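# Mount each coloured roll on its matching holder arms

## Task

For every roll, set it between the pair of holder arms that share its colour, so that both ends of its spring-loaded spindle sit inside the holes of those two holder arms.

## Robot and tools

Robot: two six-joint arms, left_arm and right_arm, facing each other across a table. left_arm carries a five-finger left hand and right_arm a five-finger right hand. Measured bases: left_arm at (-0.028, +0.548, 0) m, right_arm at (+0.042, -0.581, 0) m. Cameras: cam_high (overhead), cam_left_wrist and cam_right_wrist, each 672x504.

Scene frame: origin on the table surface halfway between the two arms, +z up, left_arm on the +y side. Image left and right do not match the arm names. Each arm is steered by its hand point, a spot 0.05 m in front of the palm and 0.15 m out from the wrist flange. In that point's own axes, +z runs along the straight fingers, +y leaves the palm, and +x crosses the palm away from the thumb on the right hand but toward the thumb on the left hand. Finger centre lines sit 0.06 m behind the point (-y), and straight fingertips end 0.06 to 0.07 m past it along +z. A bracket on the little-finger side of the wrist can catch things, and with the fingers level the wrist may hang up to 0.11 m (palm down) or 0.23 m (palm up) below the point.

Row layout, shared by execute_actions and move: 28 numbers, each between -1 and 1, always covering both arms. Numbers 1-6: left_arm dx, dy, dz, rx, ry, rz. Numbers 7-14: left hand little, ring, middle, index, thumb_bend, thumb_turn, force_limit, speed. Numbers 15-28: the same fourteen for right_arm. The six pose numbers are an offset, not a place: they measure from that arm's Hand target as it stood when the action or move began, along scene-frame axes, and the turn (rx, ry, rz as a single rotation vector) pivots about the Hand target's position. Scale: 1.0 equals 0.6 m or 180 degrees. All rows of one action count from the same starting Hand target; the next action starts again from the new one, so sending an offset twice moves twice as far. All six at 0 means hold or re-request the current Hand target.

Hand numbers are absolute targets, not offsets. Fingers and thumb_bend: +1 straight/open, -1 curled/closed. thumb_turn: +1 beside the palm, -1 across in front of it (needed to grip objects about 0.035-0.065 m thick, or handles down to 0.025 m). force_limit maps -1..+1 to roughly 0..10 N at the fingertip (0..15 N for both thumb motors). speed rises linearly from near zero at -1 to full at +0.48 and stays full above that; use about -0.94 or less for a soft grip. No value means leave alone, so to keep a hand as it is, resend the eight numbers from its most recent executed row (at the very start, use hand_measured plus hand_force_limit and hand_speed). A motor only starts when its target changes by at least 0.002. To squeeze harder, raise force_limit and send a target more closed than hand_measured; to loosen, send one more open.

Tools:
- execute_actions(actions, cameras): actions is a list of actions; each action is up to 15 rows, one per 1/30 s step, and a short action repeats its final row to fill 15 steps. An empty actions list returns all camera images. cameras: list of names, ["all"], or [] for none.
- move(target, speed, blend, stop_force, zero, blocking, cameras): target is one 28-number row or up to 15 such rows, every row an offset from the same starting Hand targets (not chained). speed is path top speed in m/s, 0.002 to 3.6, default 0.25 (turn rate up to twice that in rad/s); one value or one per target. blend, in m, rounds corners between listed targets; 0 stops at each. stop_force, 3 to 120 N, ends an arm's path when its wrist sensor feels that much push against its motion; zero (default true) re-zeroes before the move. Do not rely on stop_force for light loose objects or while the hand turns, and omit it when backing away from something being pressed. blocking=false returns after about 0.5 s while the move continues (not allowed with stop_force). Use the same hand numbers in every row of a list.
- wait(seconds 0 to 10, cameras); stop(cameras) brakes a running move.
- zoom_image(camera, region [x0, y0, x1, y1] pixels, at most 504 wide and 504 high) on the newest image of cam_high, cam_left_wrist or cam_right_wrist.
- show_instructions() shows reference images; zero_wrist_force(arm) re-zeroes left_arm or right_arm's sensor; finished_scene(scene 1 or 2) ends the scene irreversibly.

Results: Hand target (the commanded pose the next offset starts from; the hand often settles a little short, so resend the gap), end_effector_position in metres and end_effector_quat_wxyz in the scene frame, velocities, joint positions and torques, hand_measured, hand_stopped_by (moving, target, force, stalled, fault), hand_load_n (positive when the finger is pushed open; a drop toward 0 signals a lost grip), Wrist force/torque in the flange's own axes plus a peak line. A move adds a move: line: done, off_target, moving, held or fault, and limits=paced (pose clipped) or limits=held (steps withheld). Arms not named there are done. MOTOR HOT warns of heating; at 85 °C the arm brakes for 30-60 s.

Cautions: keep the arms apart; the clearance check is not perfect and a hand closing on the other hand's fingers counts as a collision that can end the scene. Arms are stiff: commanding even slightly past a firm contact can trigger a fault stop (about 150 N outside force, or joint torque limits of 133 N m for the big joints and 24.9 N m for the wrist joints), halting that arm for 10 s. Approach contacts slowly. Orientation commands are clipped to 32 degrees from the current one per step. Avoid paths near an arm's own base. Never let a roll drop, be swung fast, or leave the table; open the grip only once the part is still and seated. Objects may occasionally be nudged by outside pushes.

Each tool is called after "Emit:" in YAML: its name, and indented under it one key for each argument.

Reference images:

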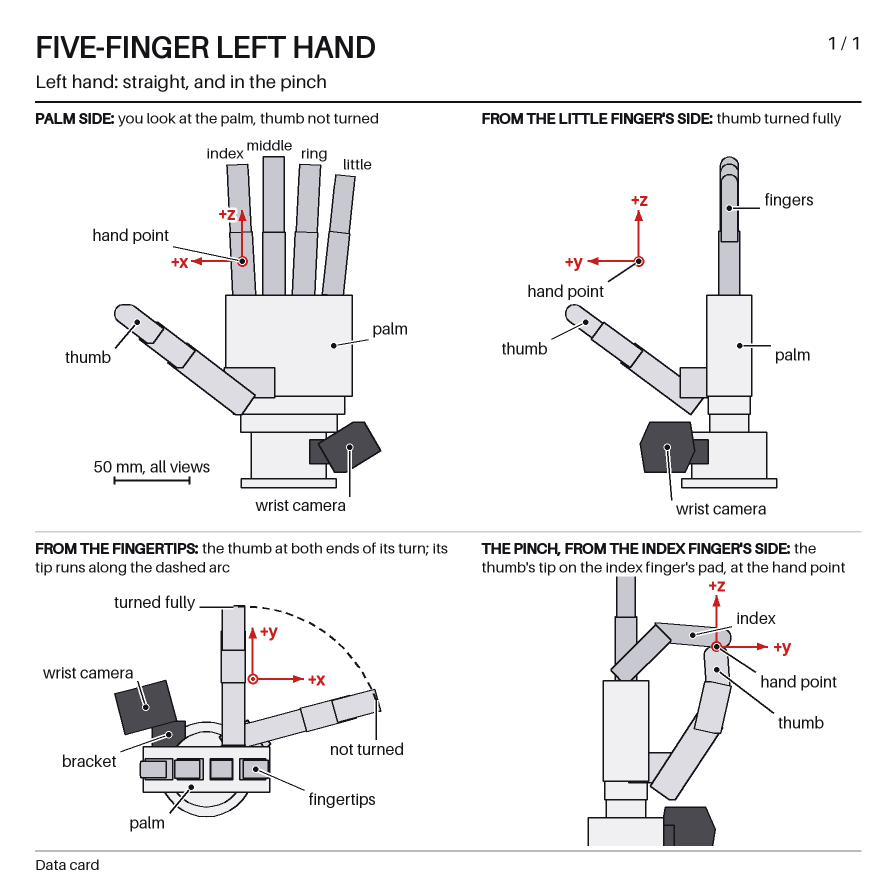

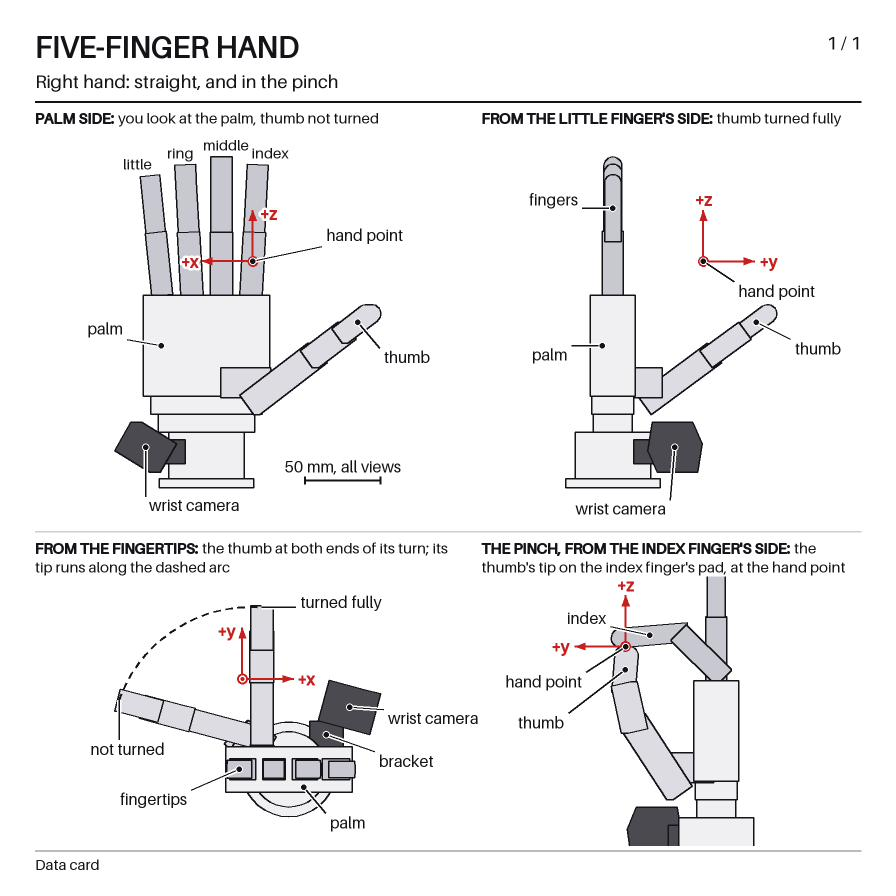

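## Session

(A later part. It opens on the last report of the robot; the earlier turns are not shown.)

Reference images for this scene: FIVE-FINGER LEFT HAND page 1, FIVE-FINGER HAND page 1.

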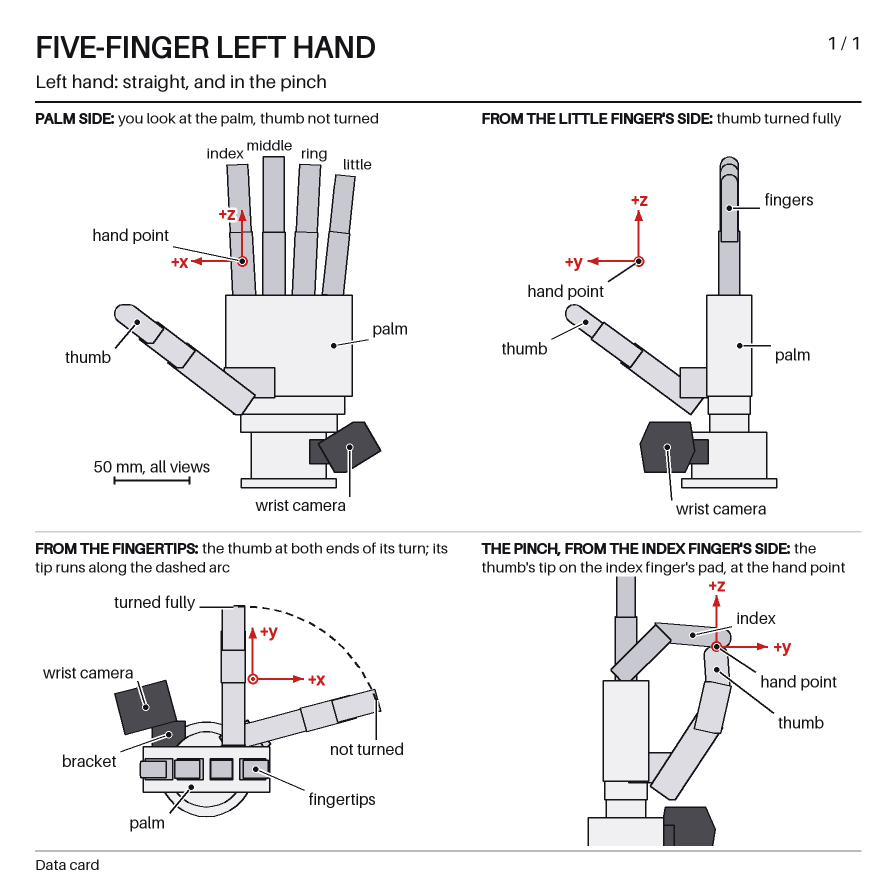

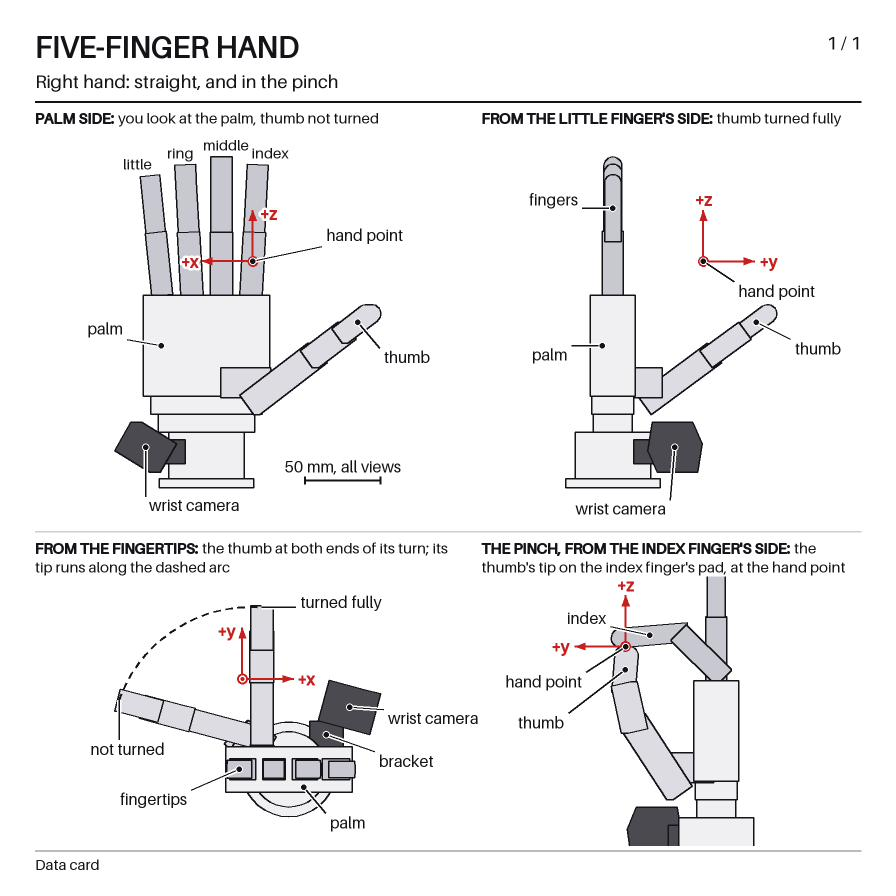

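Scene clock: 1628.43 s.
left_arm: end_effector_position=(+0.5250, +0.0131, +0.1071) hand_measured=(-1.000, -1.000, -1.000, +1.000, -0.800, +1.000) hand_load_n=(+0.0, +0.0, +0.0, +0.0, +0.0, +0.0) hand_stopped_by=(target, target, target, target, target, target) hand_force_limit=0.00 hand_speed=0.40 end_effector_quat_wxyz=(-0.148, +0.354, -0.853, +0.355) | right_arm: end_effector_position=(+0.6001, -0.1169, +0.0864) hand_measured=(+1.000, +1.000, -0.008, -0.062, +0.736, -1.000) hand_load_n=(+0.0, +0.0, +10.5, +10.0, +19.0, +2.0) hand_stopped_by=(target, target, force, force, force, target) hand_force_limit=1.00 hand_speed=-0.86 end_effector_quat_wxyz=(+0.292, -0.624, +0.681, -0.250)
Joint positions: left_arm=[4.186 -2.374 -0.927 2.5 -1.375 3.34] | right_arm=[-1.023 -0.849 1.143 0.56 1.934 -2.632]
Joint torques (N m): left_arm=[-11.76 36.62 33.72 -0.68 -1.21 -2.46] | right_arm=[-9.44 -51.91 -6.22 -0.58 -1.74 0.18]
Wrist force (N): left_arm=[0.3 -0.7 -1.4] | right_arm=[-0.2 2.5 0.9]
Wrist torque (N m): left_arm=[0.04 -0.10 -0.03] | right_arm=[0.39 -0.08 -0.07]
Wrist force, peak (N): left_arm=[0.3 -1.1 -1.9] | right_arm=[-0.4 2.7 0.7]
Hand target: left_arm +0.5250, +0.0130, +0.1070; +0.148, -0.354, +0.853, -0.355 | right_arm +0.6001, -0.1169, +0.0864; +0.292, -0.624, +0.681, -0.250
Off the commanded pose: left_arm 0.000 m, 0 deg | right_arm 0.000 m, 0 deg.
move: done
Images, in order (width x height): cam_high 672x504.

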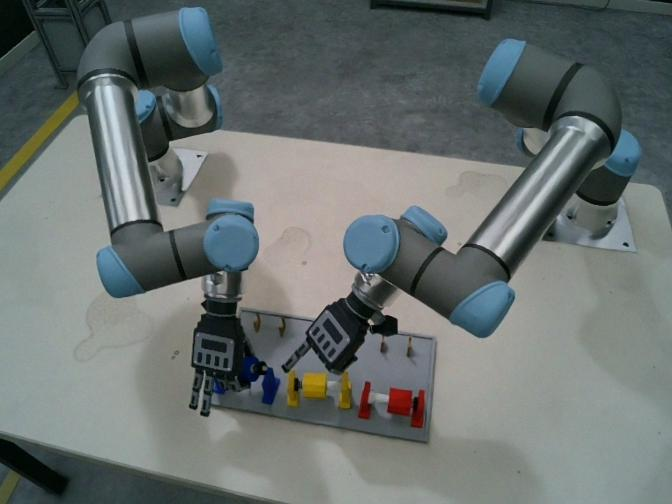

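Emit:
execute_actions:
  actions: []

Scene clock: 1629.83 s.
left_arm: end_effector_position=(+0.5250, +0.0130, +0.1070) hand_measured=(-1.000, -1.000, -1.000, +1.000, -0.800, +1.000) hand_load_n=(+0.5, +0.0, +0.5, -0.5, +0.0, +0.0) hand_stopped_by=(target, target, target, target, target, target) hand_force_limit=0.00 hand_speed=0.40 end_effector_quat_wxyz=(-0.148, +0.354, -0.853, +0.355) | right_arm: end_effector_position=(+0.6001, -0.1169, +0.0864) hand_measured=(+1.000, +1.000, -0.008, -0.062, +0.736, -1.000) hand_load_n=(+0.0, +0.0, +11.0, +10.0, +19.0, +2.0) hand_stopped_by=(target, target, force, force, force, target) hand_force_limit=1.00 hand_speed=-0.86 end_effector_quat_wxyz=(+0.292, -0.624, +0.681, -0.250)
Joint positions: left_arm=[4.185 -2.374 -0.926 2.5 -1.375 3.34] | right_arm=[-1.023 -0.849 1.143 0.56 1.934 -2.632]
Joint velocities: within noise
Joint torques (N m): left_arm=[-11.66 37.76 34.79 -2.58 -1.24 -2.55] | right_arm=[-11.08 -53.08 -5.46 -0.73 -1.87 -0.06]
Wrist force (N): left_arm=[0.4 -0.8 -1.3] | right_arm=[-0.5 2.4 0.7]
Wrist torque (N m): left_arm=[0.03 -0.11 -0.01] | right_arm=[0.38 -0.03 -0.08]
Wrist force, peak (N): left_arm=[0.3 -0.8 -1.6] | right_arm=[-0.2 2.7 0.5]
Hand target: left_arm +0.5250, +0.0130, +0.1070; +0.148, -0.354, +0.853, -0.355 | right_arm +0.6001, -0.1169, +0.0864; +0.292, -0.624, +0.681, -0.250
Off the commanded pose: left_arm 0.000 m, 0 deg | right_arm 0.000 m, 0 deg.

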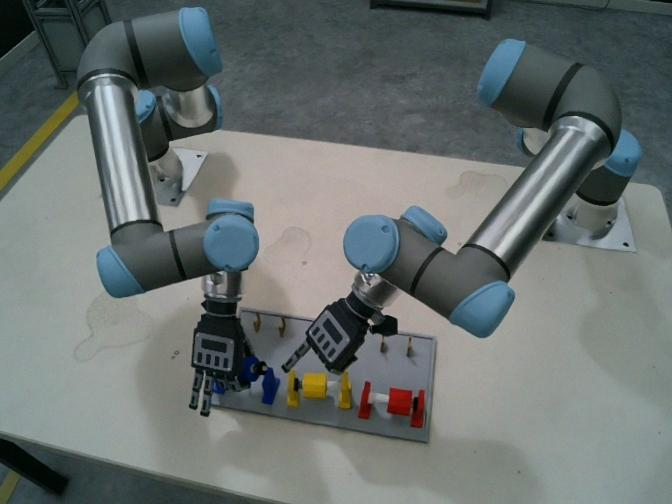

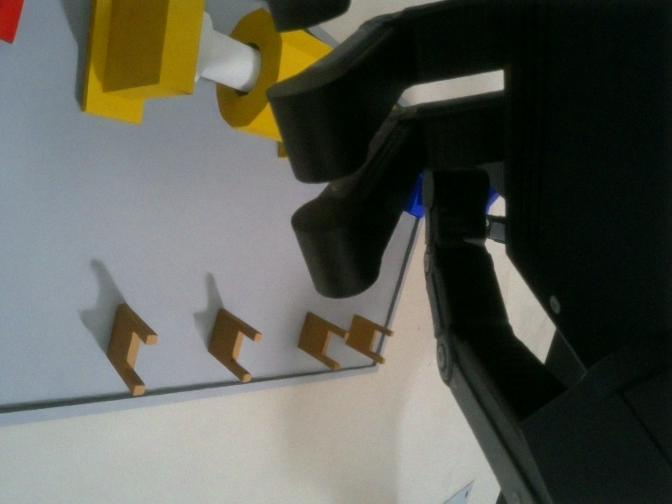

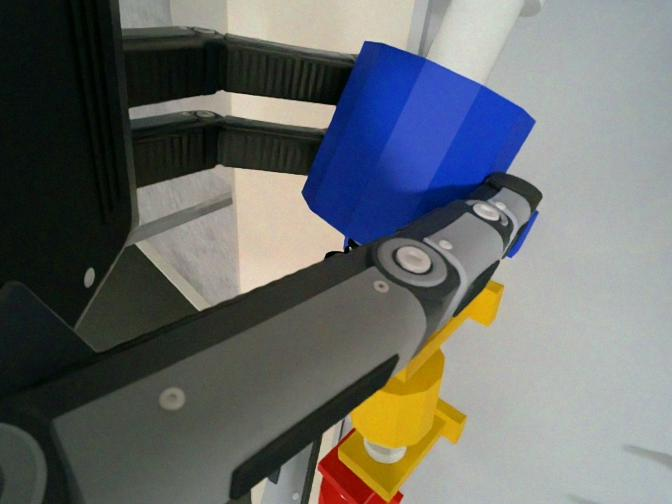

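Emit:
zoom_image:
  camera: "cam_high"
  region: [180, 310, 320, 415]

Emit:
zoom_image:
  camera: "cam_right_wrist"
  region: [400, 0, 600, 150]

Scaled by 3.600 from the camera's 672x504 image, which has a finer 960x720 frame.

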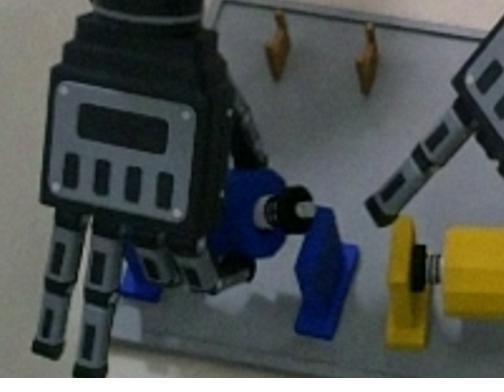

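Scaled by 2.520 from the camera's 672x504 image, which has a finer 960x720 frame.

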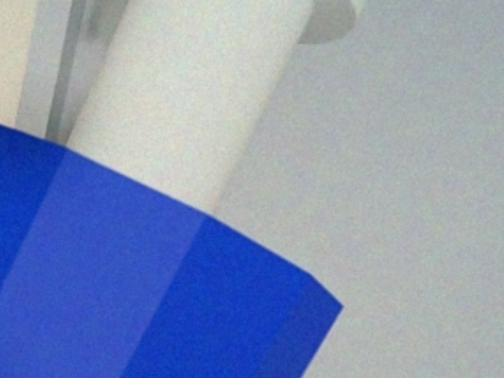

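Emit:
move:
  target: [-0.0008, -0.055, -0.0197, 0, 0, 0, -1, -1, -1, 1, -0.8, 1, 0, 0.4, 0, 0, 0, 0, 0, 0, 1, 1, -0.78, -0.72, -0.38, -1, 1.0, -0.86]
  speed: 0.02
  stop_force: 3
  cameras: ["cam_right_wrist"]

Scene clock: 1633.17 s.
left_arm: end_effector_position=(+0.5245, -0.0173, +0.0961) hand_measured=(-1.000, -1.000, -1.000, +1.000, -0.800, +1.000) hand_load_n=(+0.0, +0.5, +0.0, -1.0, +0.0, +0.0) hand_stopped_by=(target, target, target, target, target, target) hand_force_limit=0.00 hand_speed=0.40 end_effector_quat_wxyz=(-0.148, +0.354, -0.853, +0.355) | right_arm: end_effector_position=(+0.6001, -0.1169, +0.0864) hand_measured=(+1.000, +1.000, -0.008, -0.062, +0.736, -1.000) hand_load_n=(+0.0, +0.0, +11.0, +10.0, +19.0, +2.0) hand_stopped_by=(target, target, force, force, force, target) hand_force_limit=1.00 hand_speed=-0.86 end_effector_quat_wxyz=(+0.292, -0.624, +0.681, -0.250)
Joint positions: left_arm=[4.144 -2.439 -0.836 2.48 -1.404 3.31] | right_arm=[-1.023 -0.849 1.143 0.56 1.934 -2.632]
Joint torques (N m): left_arm=[9.4 59.9 6.78 1.29 1.86 2.47] | right_arm=[-7.43 -53.99 -7.45 -0.54 -1.51 -0.61]
Wrist force (N): left_arm=[-1.7 0.2 -4.0] | right_arm=[-0.4 3.0 1.1]
Wrist torque (N m): left_arm=[0.14 -0.27 -0.20] | right_arm=[0.40 -0.04 -0.08]
Wrist force, peak (N): left_arm=[-2.2 0.5 -4.6] | right_arm=[-0.1 3.5 0.8]
Hand target: left_arm +0.5245, -0.0173, +0.0961; +0.148, -0.354, +0.853, -0.355 (not the last commanded pose) | right_arm +0.6001, -0.1169, +0.0864; +0.292, -0.624, +0.681, -0.250
Off the commanded pose: left_arm 0.003 m, 0 deg | right_arm 0.000 m, 0 deg.
move: contact (left_arm)
Images, in order (width x height): cam_right_wrist 672x504.

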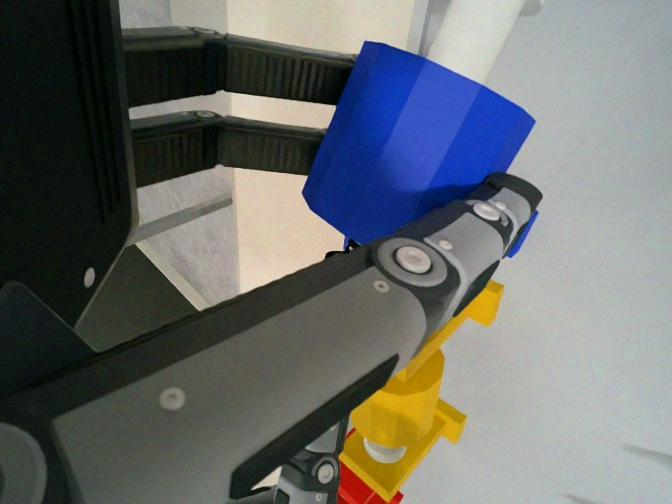

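Emit:
move:
  target: [-0.0006, -0.0137, -0.0061, 0, 0, 0, -1, -1, -1, 1, -0.8, 1, 0, 0.4, 0, 0, 0, 0, 0, 0, 1, 1, -0.78, -0.72, -0.38, -1, 1.0, -0.86]
  speed: 0.02
  cameras: ["cam_right_wrist"]

Emit:
zoom_image:
  camera: "cam_right_wrist"
  region: [400, 0, 600, 150]

Scene clock: 1634.20 s.
left_arm: end_effector_position=(+0.5242, -0.0254, +0.0925) hand_measured=(-1.000, -1.000, -1.000, +1.000, -0.800, +1.000) hand_load_n=(+0.0, +0.0, +0.0, -1.5, +0.0, +0.0) hand_stopped_by=(target, target, target, target, target, target) hand_force_limit=0.00 hand_speed=0.40 end_effector_quat_wxyz=(-0.148, +0.354, -0.853, +0.355) | right_arm: end_effector_position=(+0.6001, -0.1169, +0.0864) hand_measured=(+1.000, +1.000, -0.008, -0.062, +0.736, -1.000) hand_load_n=(+0.0, +0.0, +10.5, +9.5, +19.5, +1.0) hand_stopped_by=(target, target, force, force, force, target) hand_force_limit=1.00 hand_speed=-0.86 end_effector_quat_wxyz=(+0.292, -0.624, +0.681, -0.250)
Joint positions: left_arm=[4.133 -2.458 -0.811 2.475 -1.412 3.302] | right_arm=[-1.023 -0.849 1.143 0.56 1.934 -2.632]
Joint torques (N m): left_arm=[-16.9 38 32.86 -2.25 0.24 -2.51] | right_arm=[-8.43 -52.57 -10.92 -0.5 -1.53 -0.44]
Wrist force (N): left_arm=[-4.8 0.3 -6.6] | right_arm=[-0.4 4.2 0.4]
Wrist torque (N m): left_arm=[0.27 -0.50 -0.28] | right_arm=[0.40 -0.02 -0.12]
Wrist force, peak (N): left_arm=[-4.8 0.3 -6.6] | right_arm=[-0.1 4.5 0.7]
Hand target: left_arm +0.5242, -0.0255, +0.0925; +0.148, -0.354, +0.853, -0.355 | right_arm +0.6001, -0.1169, +0.0864; +0.292, -0.624, +0.681, -0.250
Off the commanded pose: left_arm 0.000 m, 0 deg | right_arm 0.000 m, 0 deg.
move: done
Images, in order (width x height): cam_right_wrist 672x504.

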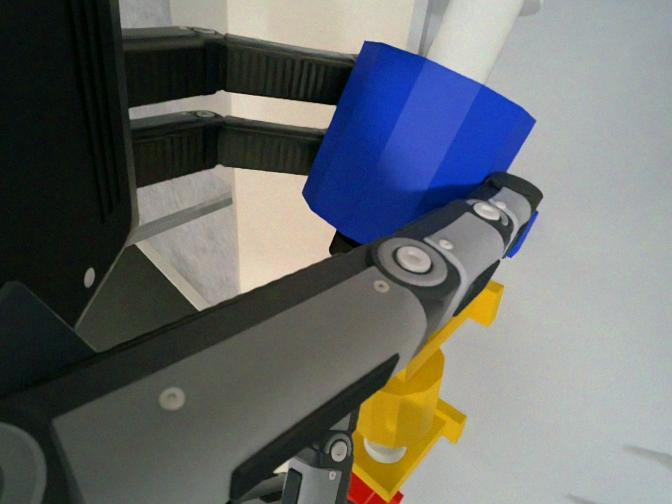

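Scaled by 2.520 from the camera's 672x504 image, which has a finer 960x720 frame.

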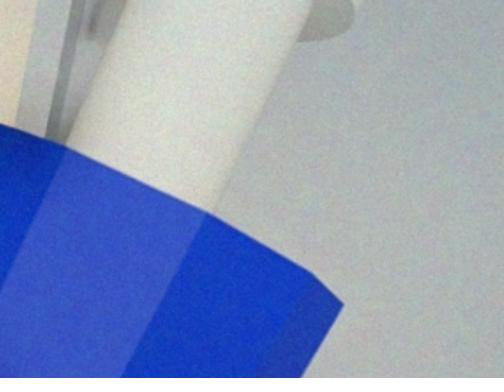

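Emit:
move:
  target: [-0.0001, -0.0034, -0.0014, 0, 0, 0, -1, -1, -1, 1, -0.8, 1, 0, 0.4, 0, 0, 0, 0, 0, 0, 1, 1, -0.78, -0.72, -0.38, -1, 1.0, -0.86]
  speed: 0.02
  cameras: ["cam_high", "cam_right_wrist"]

Emit:
zoom_image:
  camera: "cam_high"
  region: [210, 340, 310, 415]

Scene clock: 1635.10 s.
left_arm: end_effector_position=(+0.5241, -0.0274, +0.0917) hand_measured=(-1.000, -1.000, -1.000, +1.000, -0.800, +1.000) hand_load_n=(+0.0, +0.0, +0.0, -1.5, +0.0, +0.0) hand_stopped_by=(target, target, target, target, target, target) hand_force_limit=0.00 hand_speed=0.40 end_effector_quat_wxyz=(-0.148, +0.354, -0.853, +0.355) | right_arm: end_effector_position=(+0.6001, -0.1169, +0.0864) hand_measured=(+1.000, +1.000, -0.008, -0.062, +0.736, -1.000) hand_load_n=(+0.0, +0.0, +11.0, +9.0, +19.5, +1.0) hand_stopped_by=(target, target, force, force, force, target) hand_force_limit=1.00 hand_speed=-0.86 end_effector_quat_wxyz=(+0.292, -0.624, +0.681, -0.250)
Joint positions: left_arm=[4.13 -2.463 -0.804 2.473 -1.414 3.3] | right_arm=[-1.023 -0.849 1.143 0.56 1.934 -2.632]
Joint torques (N m): left_arm=[-16.26 38.67 33.72 -2.29 0.81 -2.56] | right_arm=[-6.56 -53.07 -13.82 -0.86 -1.35 -0.74]
Wrist force (N): left_arm=[-5.4 0.5 -7.1] | right_arm=[0.2 4.5 0.4]
Wrist torque (N m): left_arm=[0.30 -0.57 -0.31] | right_arm=[0.41 -0.09 -0.10]
Wrist force, peak (N): left_arm=[-5.7 0.7 -7.1] | right_arm=[-0.2 5.0 0.2]
Hand target: left_arm +0.5241, -0.0275, +0.0916; +0.148, -0.354, +0.853, -0.355 | right_arm +0.6001, -0.1169, +0.0864; +0.292, -0.624, +0.681, -0.250
Off the commanded pose: left_arm 0.000 m, 0 deg | right_arm 0.000 m, 0 deg.
move: done
Images, in order (width x height): cam_high 672x504, cam_right_wrist 672x504.

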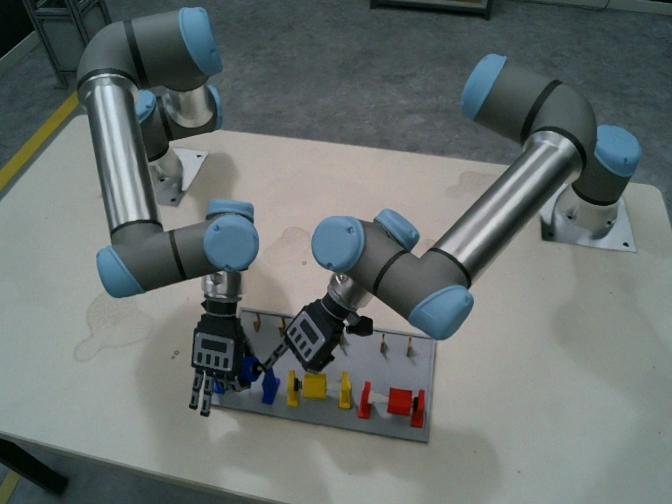

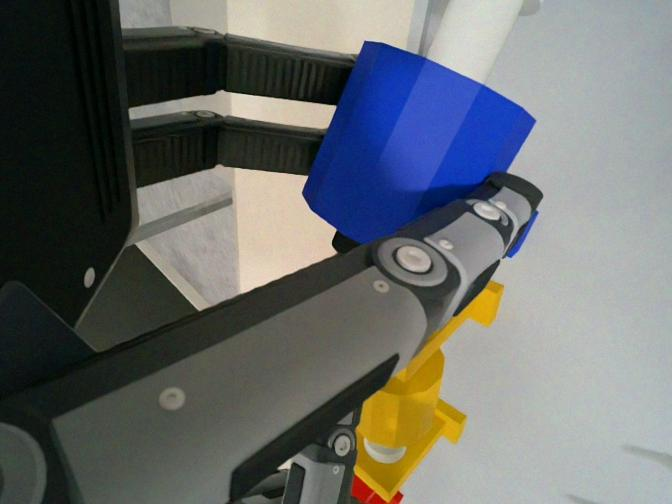

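Scaled by 5.040 from the camera's 672x504 image, which has a finer 960x720 frame.

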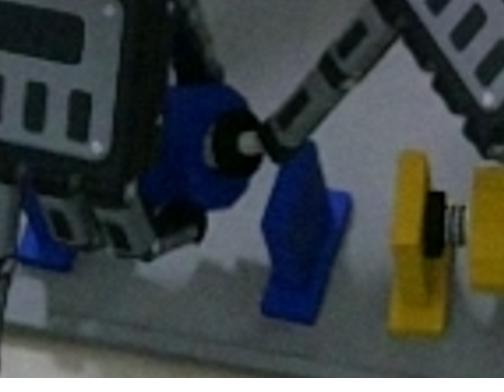

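Emit:
move:
  target: [0, 0.0062, -0.016, 0, 0, 0, -1, -1, -1, 1, -0.8, 1, 0, 0.4, 0, 0.0043, -0.011, -0.0333, 0.0017, 0, 1, 1, -0.78, -0.72, -0.38, -1, 1.0, -0.86]
  speed: 0.01
  cameras: ["cam_high", "cam_right_wrist"]

Emit:
zoom_image:
  camera: "cam_high"
  region: [210, 340, 310, 415]

Emit:
zoom_image:
  camera: "cam_right_wrist"
  region: [400, 0, 600, 150]

Scene clock: 1640.87 s.
left_arm: end_effector_position=(+0.5241, -0.0238, +0.0821) hand_measured=(-1.000, -1.000, -1.000, +1.000, -0.800, +1.000) hand_load_n=(+0.0, +0.0, +0.0, +0.0, +0.0, +0.0) hand_stopped_by=(target, target, target, target, target, target) hand_force_limit=0.00 hand_speed=0.40 end_effector_quat_wxyz=(-0.148, +0.354, -0.853, +0.355) | right_arm: end_effector_position=(+0.6001, -0.1143, +0.0798) hand_measured=(+1.000, +1.000, -0.008, -0.062, +0.736, -1.000) hand_load_n=(+0.0, +0.0, +11.0, +9.5, +19.5, +1.0) hand_stopped_by=(target, target, force, force, force, target) hand_force_limit=1.00 hand_speed=-0.86 end_effector_quat_wxyz=(+0.257, -0.639, +0.668, -0.283)
Joint positions: left_arm=[4.135 -2.459 -0.836 2.501 -1.41 3.303] | right_arm=[-0.988 -0.787 1.05 0.641 2.022 -2.662]
Joint torques (N m): left_arm=[6.78 58.69 4.61 1.27 2.94 2.51] | right_arm=[11.59 -41.28 -36.68 2.46 3.24 -1.49]
Wrist force (N): left_arm=[-5.0 -0.6 -7.4] | right_arm=[0.6 6.7 2.4]
Wrist torque (N m): left_arm=[0.34 -0.51 -0.46] | right_arm=[0.51 -0.09 0.08]
Wrist force, peak (N): left_arm=[-5.6 -0.2 -7.7] | right_arm=[0.8 7.1 2.3]
Hand target: left_arm +0.5241, -0.0238, +0.0820; +0.148, -0.354, +0.853, -0.355 | right_arm +0.6001, -0.1143, +0.0798; -0.257, +0.639, -0.668, +0.283
Off the commanded pose: left_arm 0.000 m, 0 deg | right_arm 0.000 m, 0 deg.
move: done
Images, in order (width x height): cam_high 672x504, cam_right_wrist 672x504.

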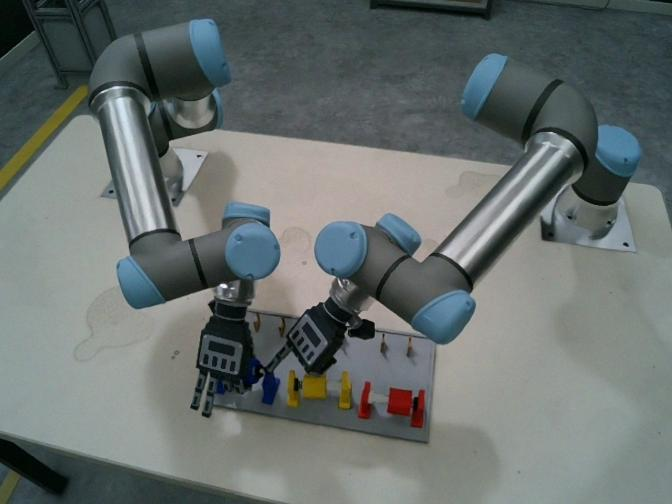

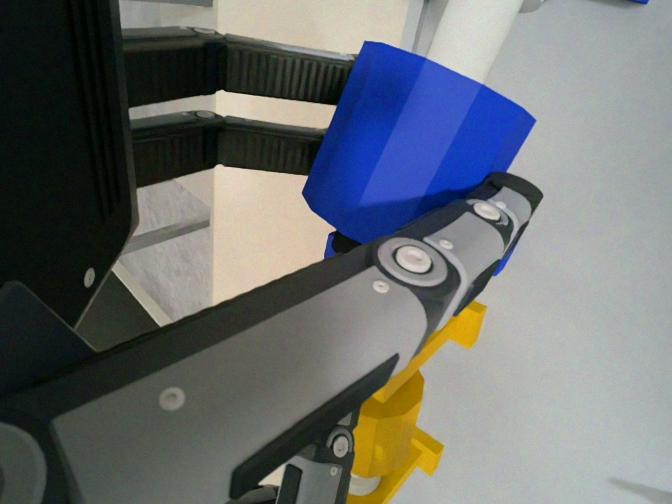

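Scaled by 5.040 from the camera's 672x504 image, which has a finer 960x720 frame.

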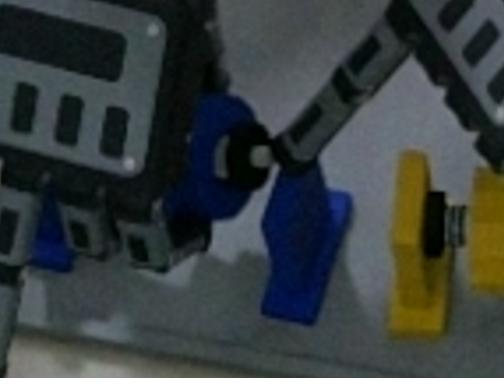

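Scaled by 2.520 from the camera's 672x504 image, which has a finer 960x720 frame.

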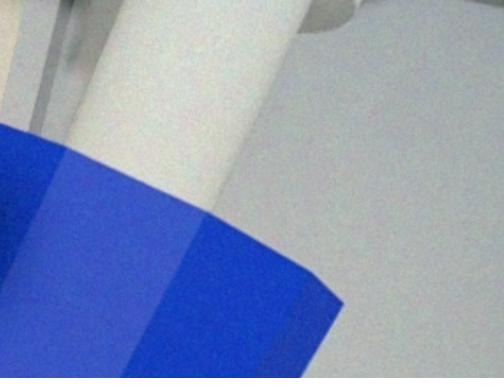

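Emit:
move:
  target: [-0.005, 0, 0, 0, 0, 0, -1, -1, -1, 1, -0.8, 1, 0, 0.4, -0.005, 0, 0, 0, 0, 0, 1, 1, -0.78, -0.72, -0.38, -1, 1.0, -0.86]
  speed: 0.005
  cameras: ["cam_right_wrist"]

Emit:
zoom_image:
  camera: "cam_right_wrist"
  region: [400, 0, 600, 150]

Scene clock: 1642.40 s.
left_arm: end_effector_position=(+0.5212, -0.0238, +0.0820) hand_measured=(-1.000, -1.000, -1.000, +1.000, -0.800, +1.000) hand_load_n=(+0.0, +0.0, +0.0, -0.5, +0.0, +0.0) hand_stopped_by=(target, target, target, target, target, target) hand_force_limit=0.00 hand_speed=0.40 end_effector_quat_wxyz=(-0.148, +0.354, -0.853, +0.355) | right_arm: end_effector_position=(+0.5972, -0.1143, +0.0798) hand_measured=(+1.000, +1.000, -0.008, -0.062, +0.736, -1.000) hand_load_n=(+0.0, +0.0, +15.5, +10.5, +18.0, -1.5) hand_stopped_by=(target, target, force, force, force, target) hand_force_limit=1.00 hand_speed=-0.86 end_effector_quat_wxyz=(+0.257, -0.639, +0.668, -0.283)
Joint positions: left_arm=[4.132 -2.452 -0.848 2.507 -1.412 3.301] | right_arm=[-0.985 -0.792 1.059 0.637 2.024 -2.659]
Joint torques (N m): left_arm=[-15.07 58.14 7.44 1.63 -0.24 -2.51] | right_arm=[13.28 -57.51 -4.85 1.4 3.5 1.24]
Wrist force (N): left_arm=[-3.5 0.3 -8.8] | right_arm=[-5.0 2.0 8.9]
Wrist torque (N m): left_arm=[0.45 -0.35 -0.22] | right_arm=[0.55 -0.36 -0.12]
Wrist force, peak (N): left_arm=[-3.5 0.3 -8.8] | right_arm=[-4.9 1.8 9.2]
Hand target: left_arm +0.5211, -0.0238, +0.0820; +0.148, -0.354, +0.853, -0.355 | right_arm +0.5971, -0.1143, +0.0798; -0.257, +0.639, -0.668, +0.283
Off the commanded pose: left_arm 0.000 m, 0 deg | right_arm 0.000 m, 0 deg.
move: done
Images, in order (width x height): cam_right_wrist 672x504.

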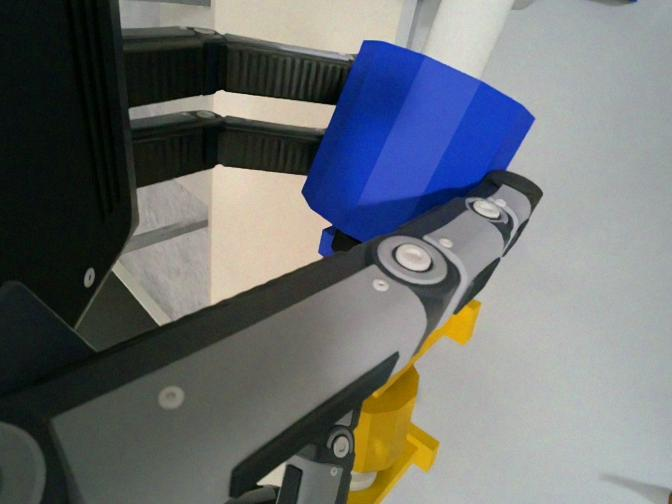

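Scaled by 2.520 from the camera's 672x504 image, which has a finer 960x720 frame.

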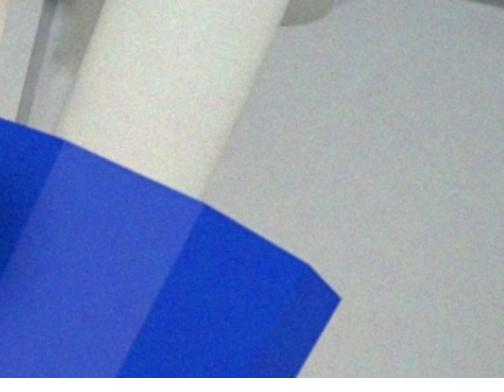

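Emit:
move:
  target: [0.004, 0, 0, 0, 0, 0, -1, -1, -1, 1, -0.8, 1, 0, 0.4, 0.004, 0, 0, 0, 0, 0, 1, 1, -0.78, -0.72, -0.38, -1, 1.0, -0.86]
  speed: 0.005
  cameras: ["cam_right_wrist"]

Emit:
zoom_image:
  camera: "cam_right_wrist"
  region: [400, 0, 600, 150]

Scene clock: 1643.70 s.
left_arm: end_effector_position=(+0.5235, -0.0238, +0.0820) hand_measured=(-1.000, -1.000, -1.000, +1.000, -0.800, +1.000) hand_load_n=(+0.0, +0.0, +0.0, -1.5, +0.0, +0.0) hand_stopped_by=(target, target, target, target, target, target) hand_force_limit=0.00 hand_speed=0.40 end_effector_quat_wxyz=(-0.148, +0.354, -0.853, +0.355) | right_arm: end_effector_position=(+0.5995, -0.1143, +0.0798) hand_measured=(+1.000, +1.000, -0.008, -0.062, +0.736, -1.000) hand_load_n=(+0.0, +0.0, +11.0, +10.0, +19.0, +1.5) hand_stopped_by=(target, target, force, force, force, target) hand_force_limit=1.00 hand_speed=-0.86 end_effector_quat_wxyz=(+0.257, -0.639, +0.668, -0.283)
Joint positions: left_arm=[4.134 -2.457 -0.839 2.502 -1.411 3.303] | right_arm=[-0.987 -0.788 1.052 0.64 2.022 -2.661]
Joint torques (N m): left_arm=[7.16 38.52 33.23 -2.09 2.89 2.5] | right_arm=[-10.43 -40.77 -35.49 2.36 -1.32 -1.71]
Wrist force (N): left_arm=[-4.5 0.8 -7.4] | right_arm=[-0.6 5.4 2.4]
Wrist torque (N m): left_arm=[0.33 -0.49 -0.43] | right_arm=[0.42 -0.07 0.12]
Wrist force, peak (N): left_arm=[-3.3 0.2 -8.9] | right_arm=[-5.3 2.0 9.5]
Hand target: left_arm +0.5235, -0.0238, +0.0820; +0.148, -0.354, +0.853, -0.355 | right_arm +0.5995, -0.1143, +0.0798; -0.257, +0.639, -0.668, +0.283
Off the commanded pose: left_arm 0.000 m, 0 deg | right_arm 0.000 m, 0 deg.
move: done
Images, in order (width x height): cam_right_wrist 672x504.

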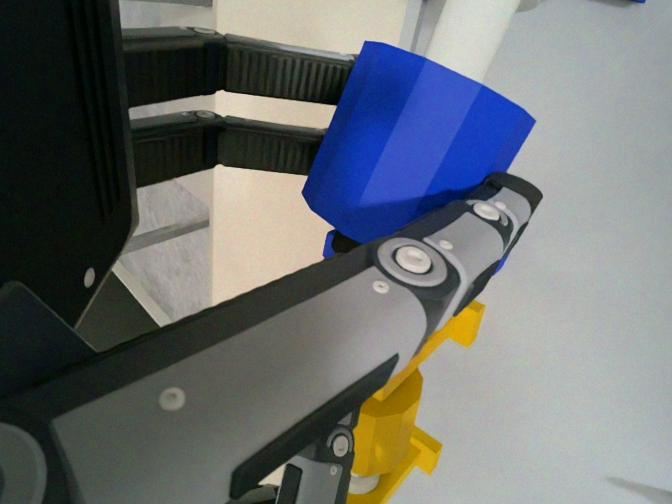

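Scaled by 2.520 from the camera's 672x504 image, which has a finer 960x720 frame.

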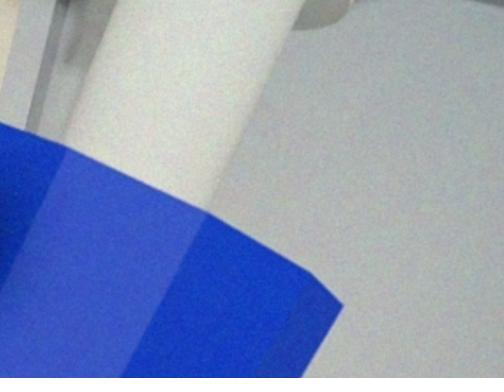

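Emit:
move:
  target: [-0.0002, -0.004, -0.0012, 0, 0, 0, -1, -1, -1, 1, -0.8, 1, 0, 0.4, 0, 0, 0, 0, 0, 0, 1, 1, -0.78, -0.72, -0.38, -1, 1.0, -0.86]
  speed: 0.01
  cameras: ["cam_high", "cam_right_wrist"]

Emit:
zoom_image:
  camera: "cam_high"
  region: [210, 340, 310, 415]

Emit:
zoom_image:
  camera: "cam_right_wrist"
  region: [400, 0, 600, 150]

Scene clock: 1645.63 s.
left_arm: end_effector_position=(+0.5234, -0.0261, +0.0813) hand_measured=(-1.000, -1.000, -1.000, +1.000, -0.800, +1.000) hand_load_n=(+0.0, +0.0, +0.0, -2.0, +0.0, +0.0) hand_stopped_by=(target, target, target, target, target, target) hand_force_limit=0.00 hand_speed=0.40 end_effector_quat_wxyz=(-0.148, +0.354, -0.853, +0.355) | right_arm: end_effector_position=(+0.5995, -0.1143, +0.0798) hand_measured=(+1.000, +1.000, -0.008, -0.062, +0.736, -1.000) hand_load_n=(+0.0, +0.0, +11.0, +9.5, +19.0, +1.0) hand_stopped_by=(target, target, force, force, force, target) hand_force_limit=1.00 hand_speed=-0.86 end_effector_quat_wxyz=(+0.257, -0.639, +0.668, -0.283)
Joint positions: left_arm=[4.131 -2.463 -0.831 2.5 -1.413 3.301] | right_arm=[-0.987 -0.788 1.052 0.64 2.022 -2.661]
Joint torques (N m): left_arm=[-17.61 39.11 33.71 -1.98 0.78 -2.62] | right_arm=[-8.53 -40.22 -35.15 2.42 -0.99 -1.66]
Wrist force (N): left_arm=[-6.0 1.1 -7.2] | right_arm=[-1.0 5.6 1.5]
Wrist torque (N m): left_arm=[0.31 -0.54 -0.36] | right_arm=[0.42 -0.08 0.11]
Wrist force, peak (N): left_arm=[-6.1 1.2 -7.3] | right_arm=[-0.8 5.7 2.3]
Hand target: left_arm +0.5234, -0.0262, +0.0813; +0.148, -0.354, +0.853, -0.355 | right_arm +0.5995, -0.1143, +0.0798; -0.257, +0.639, -0.668, +0.283
Off the commanded pose: left_arm 0.000 m, 0 deg | right_arm 0.000 m, 0 deg.
move: done
Images, in order (width x height): cam_high 672x504, cam_right_wrist 672x504.

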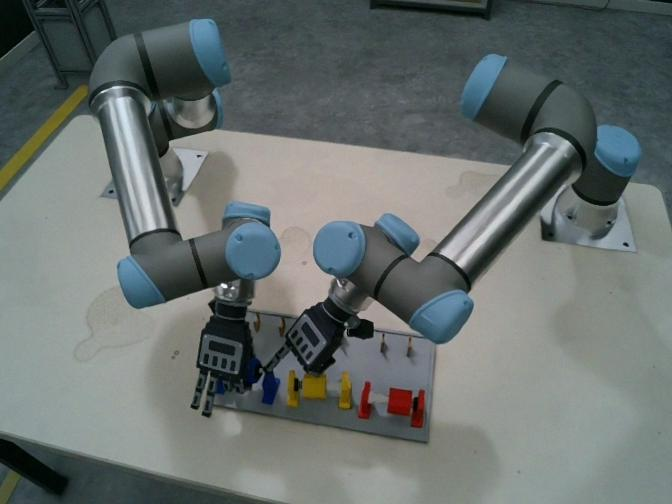

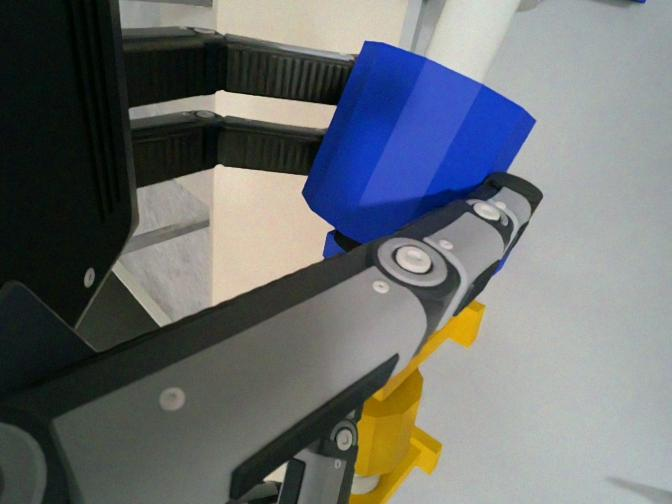

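Scaled by 5.040 from the camera's 672x504 image, which has a finer 960x720 frame.

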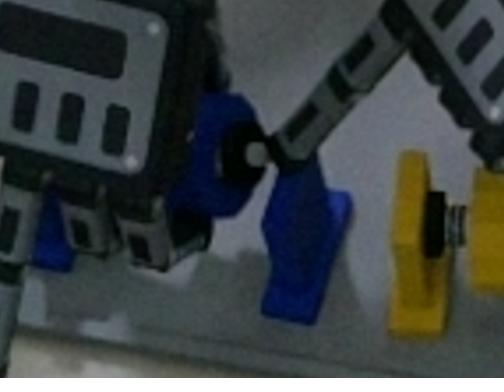

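Scaled by 2.520 from the camera's 672x504 image, which has a finer 960x720 frame.

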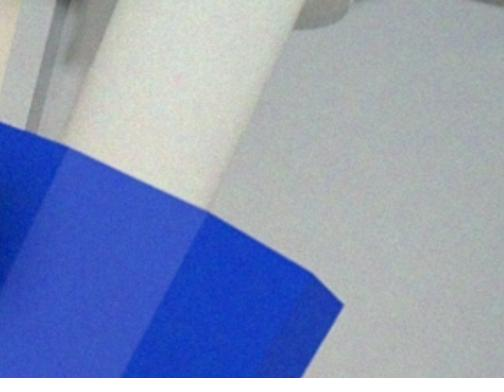

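Emit:
move:
  target: [0, 0.0006, -0.0057, 0, 0, 0, -1, -1, -1, 1, -0.8, 1, 0, 0.4, 0, 0.0007, -0.0042, -0.0122, 0.0006, 0, 1, 1, -0.78, -0.72, -0.38, -1, 1.0, -0.86]
  speed: 0.006
  cameras: ["cam_high", "cam_right_wrist"]

Emit:
zoom_image:
  camera: "cam_high"
  region: [210, 340, 310, 415]

Emit:
zoom_image:
  camera: "cam_right_wrist"
  region: [400, 0, 600, 150]

Scene clock: 1649.87 s.
left_arm: end_effector_position=(+0.5234, -0.0258, +0.0779) hand_measured=(-1.000, -1.000, -1.000, +1.000, -0.800, +1.000) hand_load_n=(+0.0, +0.0, +0.0, -2.0, +0.0, +0.0) hand_stopped_by=(target, target, target, target, target, target) hand_force_limit=0.00 hand_speed=0.40 end_effector_quat_wxyz=(-0.148, +0.354, -0.853, +0.355) | right_arm: end_effector_position=(+0.5995, -0.1139, +0.0773) hand_measured=(+1.000, +1.000, -0.008, -0.062, +0.736, -1.000) hand_load_n=(+0.0, +0.0, +10.5, +9.0, +19.5, +2.0) hand_stopped_by=(target, target, force, force, force, target) hand_force_limit=1.00 hand_speed=-0.86 end_effector_quat_wxyz=(+0.244, -0.644, +0.662, -0.295)
Joint positions: left_arm=[4.131 -2.464 -0.838 2.508 -1.413 3.301] | right_arm=[-0.975 -0.765 1.018 0.669 2.053 -2.672]
Joint torques (N m): left_arm=[5.67 39.49 6.92 1.56 3.43 2.5] | right_arm=[9.15 -40.96 -34.29 2.42 3.72 -1.97]
Wrist force (N): left_arm=[-6.5 1.1 -7.0] | right_arm=[-3.0 5.9 0.8]
Wrist torque (N m): left_arm=[0.32 -0.58 -0.41] | right_arm=[0.42 -0.02 0.12]
Wrist force, peak (N): left_arm=[-6.6 0.9 -7.3] | right_arm=[-2.7 6.2 1.0]
Hand target: left_arm +0.5234, -0.0258, +0.0779; +0.148, -0.354, +0.853, -0.355 | right_arm +0.5995, -0.1139, +0.0773; -0.244, +0.644, -0.662, +0.295
Off the commanded pose: left_arm 0.000 m, 0 deg | right_arm 0.000 m, 0 deg.
move: done
Images, in order (width x height): cam_high 672x504, cam_right_wrist 672x504.

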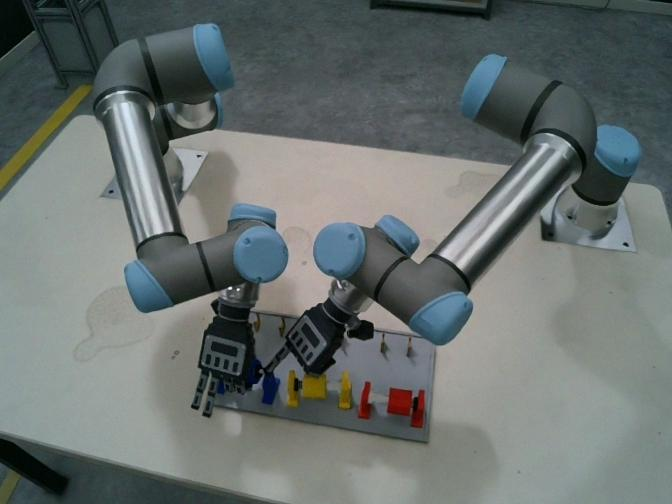

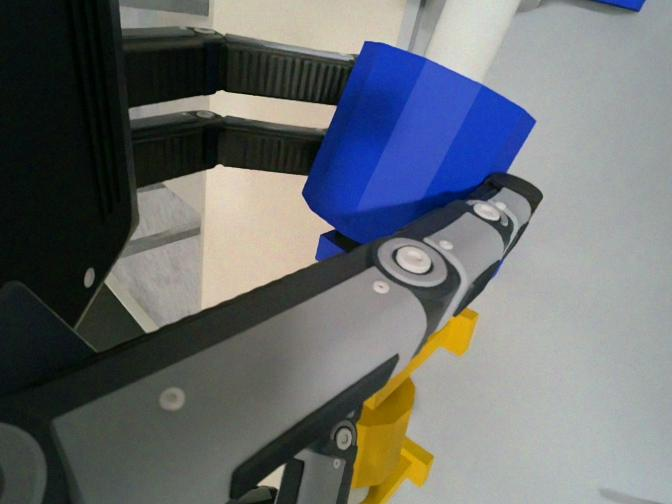

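Scaled by 5.040 from the camera's 672x504 image, which has a finer 960x720 frame.

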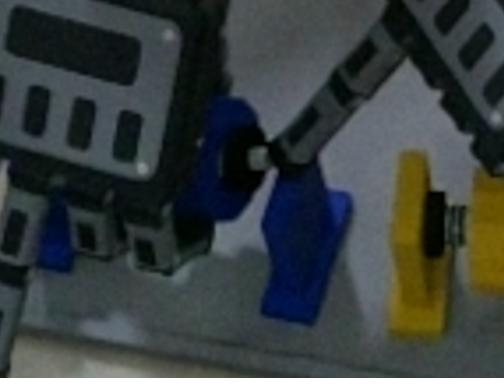

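Scaled by 2.520 from the camera's 672x504 image, which has a finer 960x720 frame.

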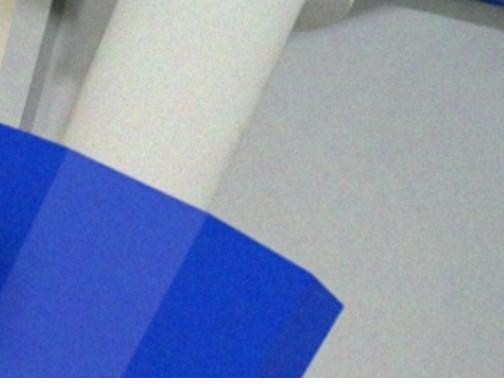

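Emit:
zoom_image:
  camera: "cam_high"
  region: [240, 355, 290, 395]

Scaled by 10.080 from the camera's 672x504 image, which has a finer 960x720 frame.

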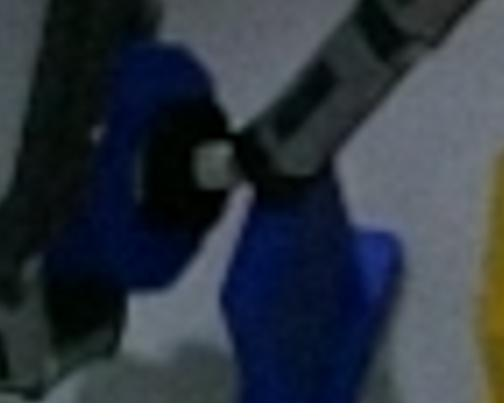

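Emit:
execute_actions:
  actions: []
  cameras: ["cam_left_wrist"]

Emit:
zoom_image:
  camera: "cam_left_wrist"
  region: [340, 120, 560, 285]

Scene clock: 1651.50 s.
left_arm: end_effector_position=(+0.5234, -0.0258, +0.0779) hand_measured=(-1.000, -1.000, -1.000, +1.000, -0.800, +1.000) hand_load_n=(+0.0, +0.0, +0.0, -1.5, +0.0, -0.5) hand_stopped_by=(target, target, target, target, target, target) hand_force_limit=0.00 hand_speed=0.40 end_effector_quat_wxyz=(-0.148, +0.354, -0.853, +0.355) | right_arm: end_effector_position=(+0.5995, -0.1139, +0.0773) hand_measured=(+1.000, +1.000, -0.008, -0.062, +0.736, -1.000) hand_load_n=(+0.0, +0.0, +10.5, +9.5, +19.0, +2.0) hand_stopped_by=(target, target, force, force, force, target) hand_force_limit=1.00 hand_speed=-0.86 end_effector_quat_wxyz=(+0.244, -0.644, +0.662, -0.295)
Joint positions: left_arm=[4.131 -2.464 -0.838 2.508 -1.413 3.301] | right_arm=[-0.975 -0.764 1.018 0.669 2.054 -2.672]
Joint velocities: within noise
Joint torques (N m): left_arm=[5.47 38.83 6.78 1.49 3.41 2.45] | right_arm=[11.63 -41.5 -33.63 2.47 3.65 -1.73]
Wrist force (N): left_arm=[-6.3 0.8 -7.1] | right_arm=[-2.8 6.0 1.2]
Wrist torque (N m): left_arm=[0.28 -0.61 -0.40] | right_arm=[0.42 -0.06 0.13]
Wrist force, peak (N): left_arm=[-6.7 0.8 -7.2] | right_arm=[-3.2 6.2 0.8]
Hand target: left_arm +0.5234, -0.0258, +0.0779; +0.148, -0.354, +0.853, -0.355 | right_arm +0.5995, -0.1139, +0.0773; -0.244, +0.644, -0.662, +0.295
Off the commanded pose: left_arm 0.000 m, 0 deg | right_arm 0.000 m, 0 deg.
Images, in order (width x height): cam_left_wrist 672x504.

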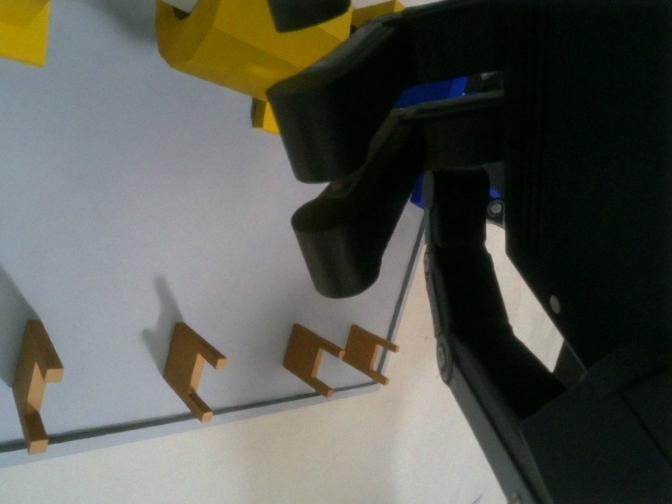

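Scaled by 2.291 from the camera's 672x504 image, which has a finer 960x720 frame.

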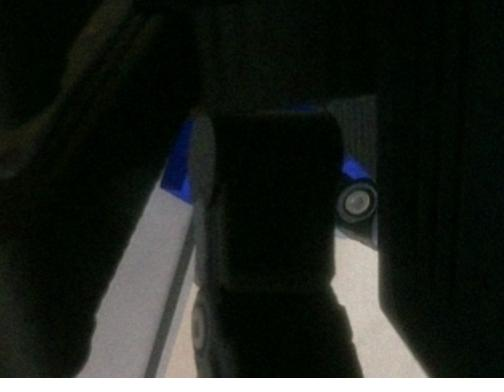

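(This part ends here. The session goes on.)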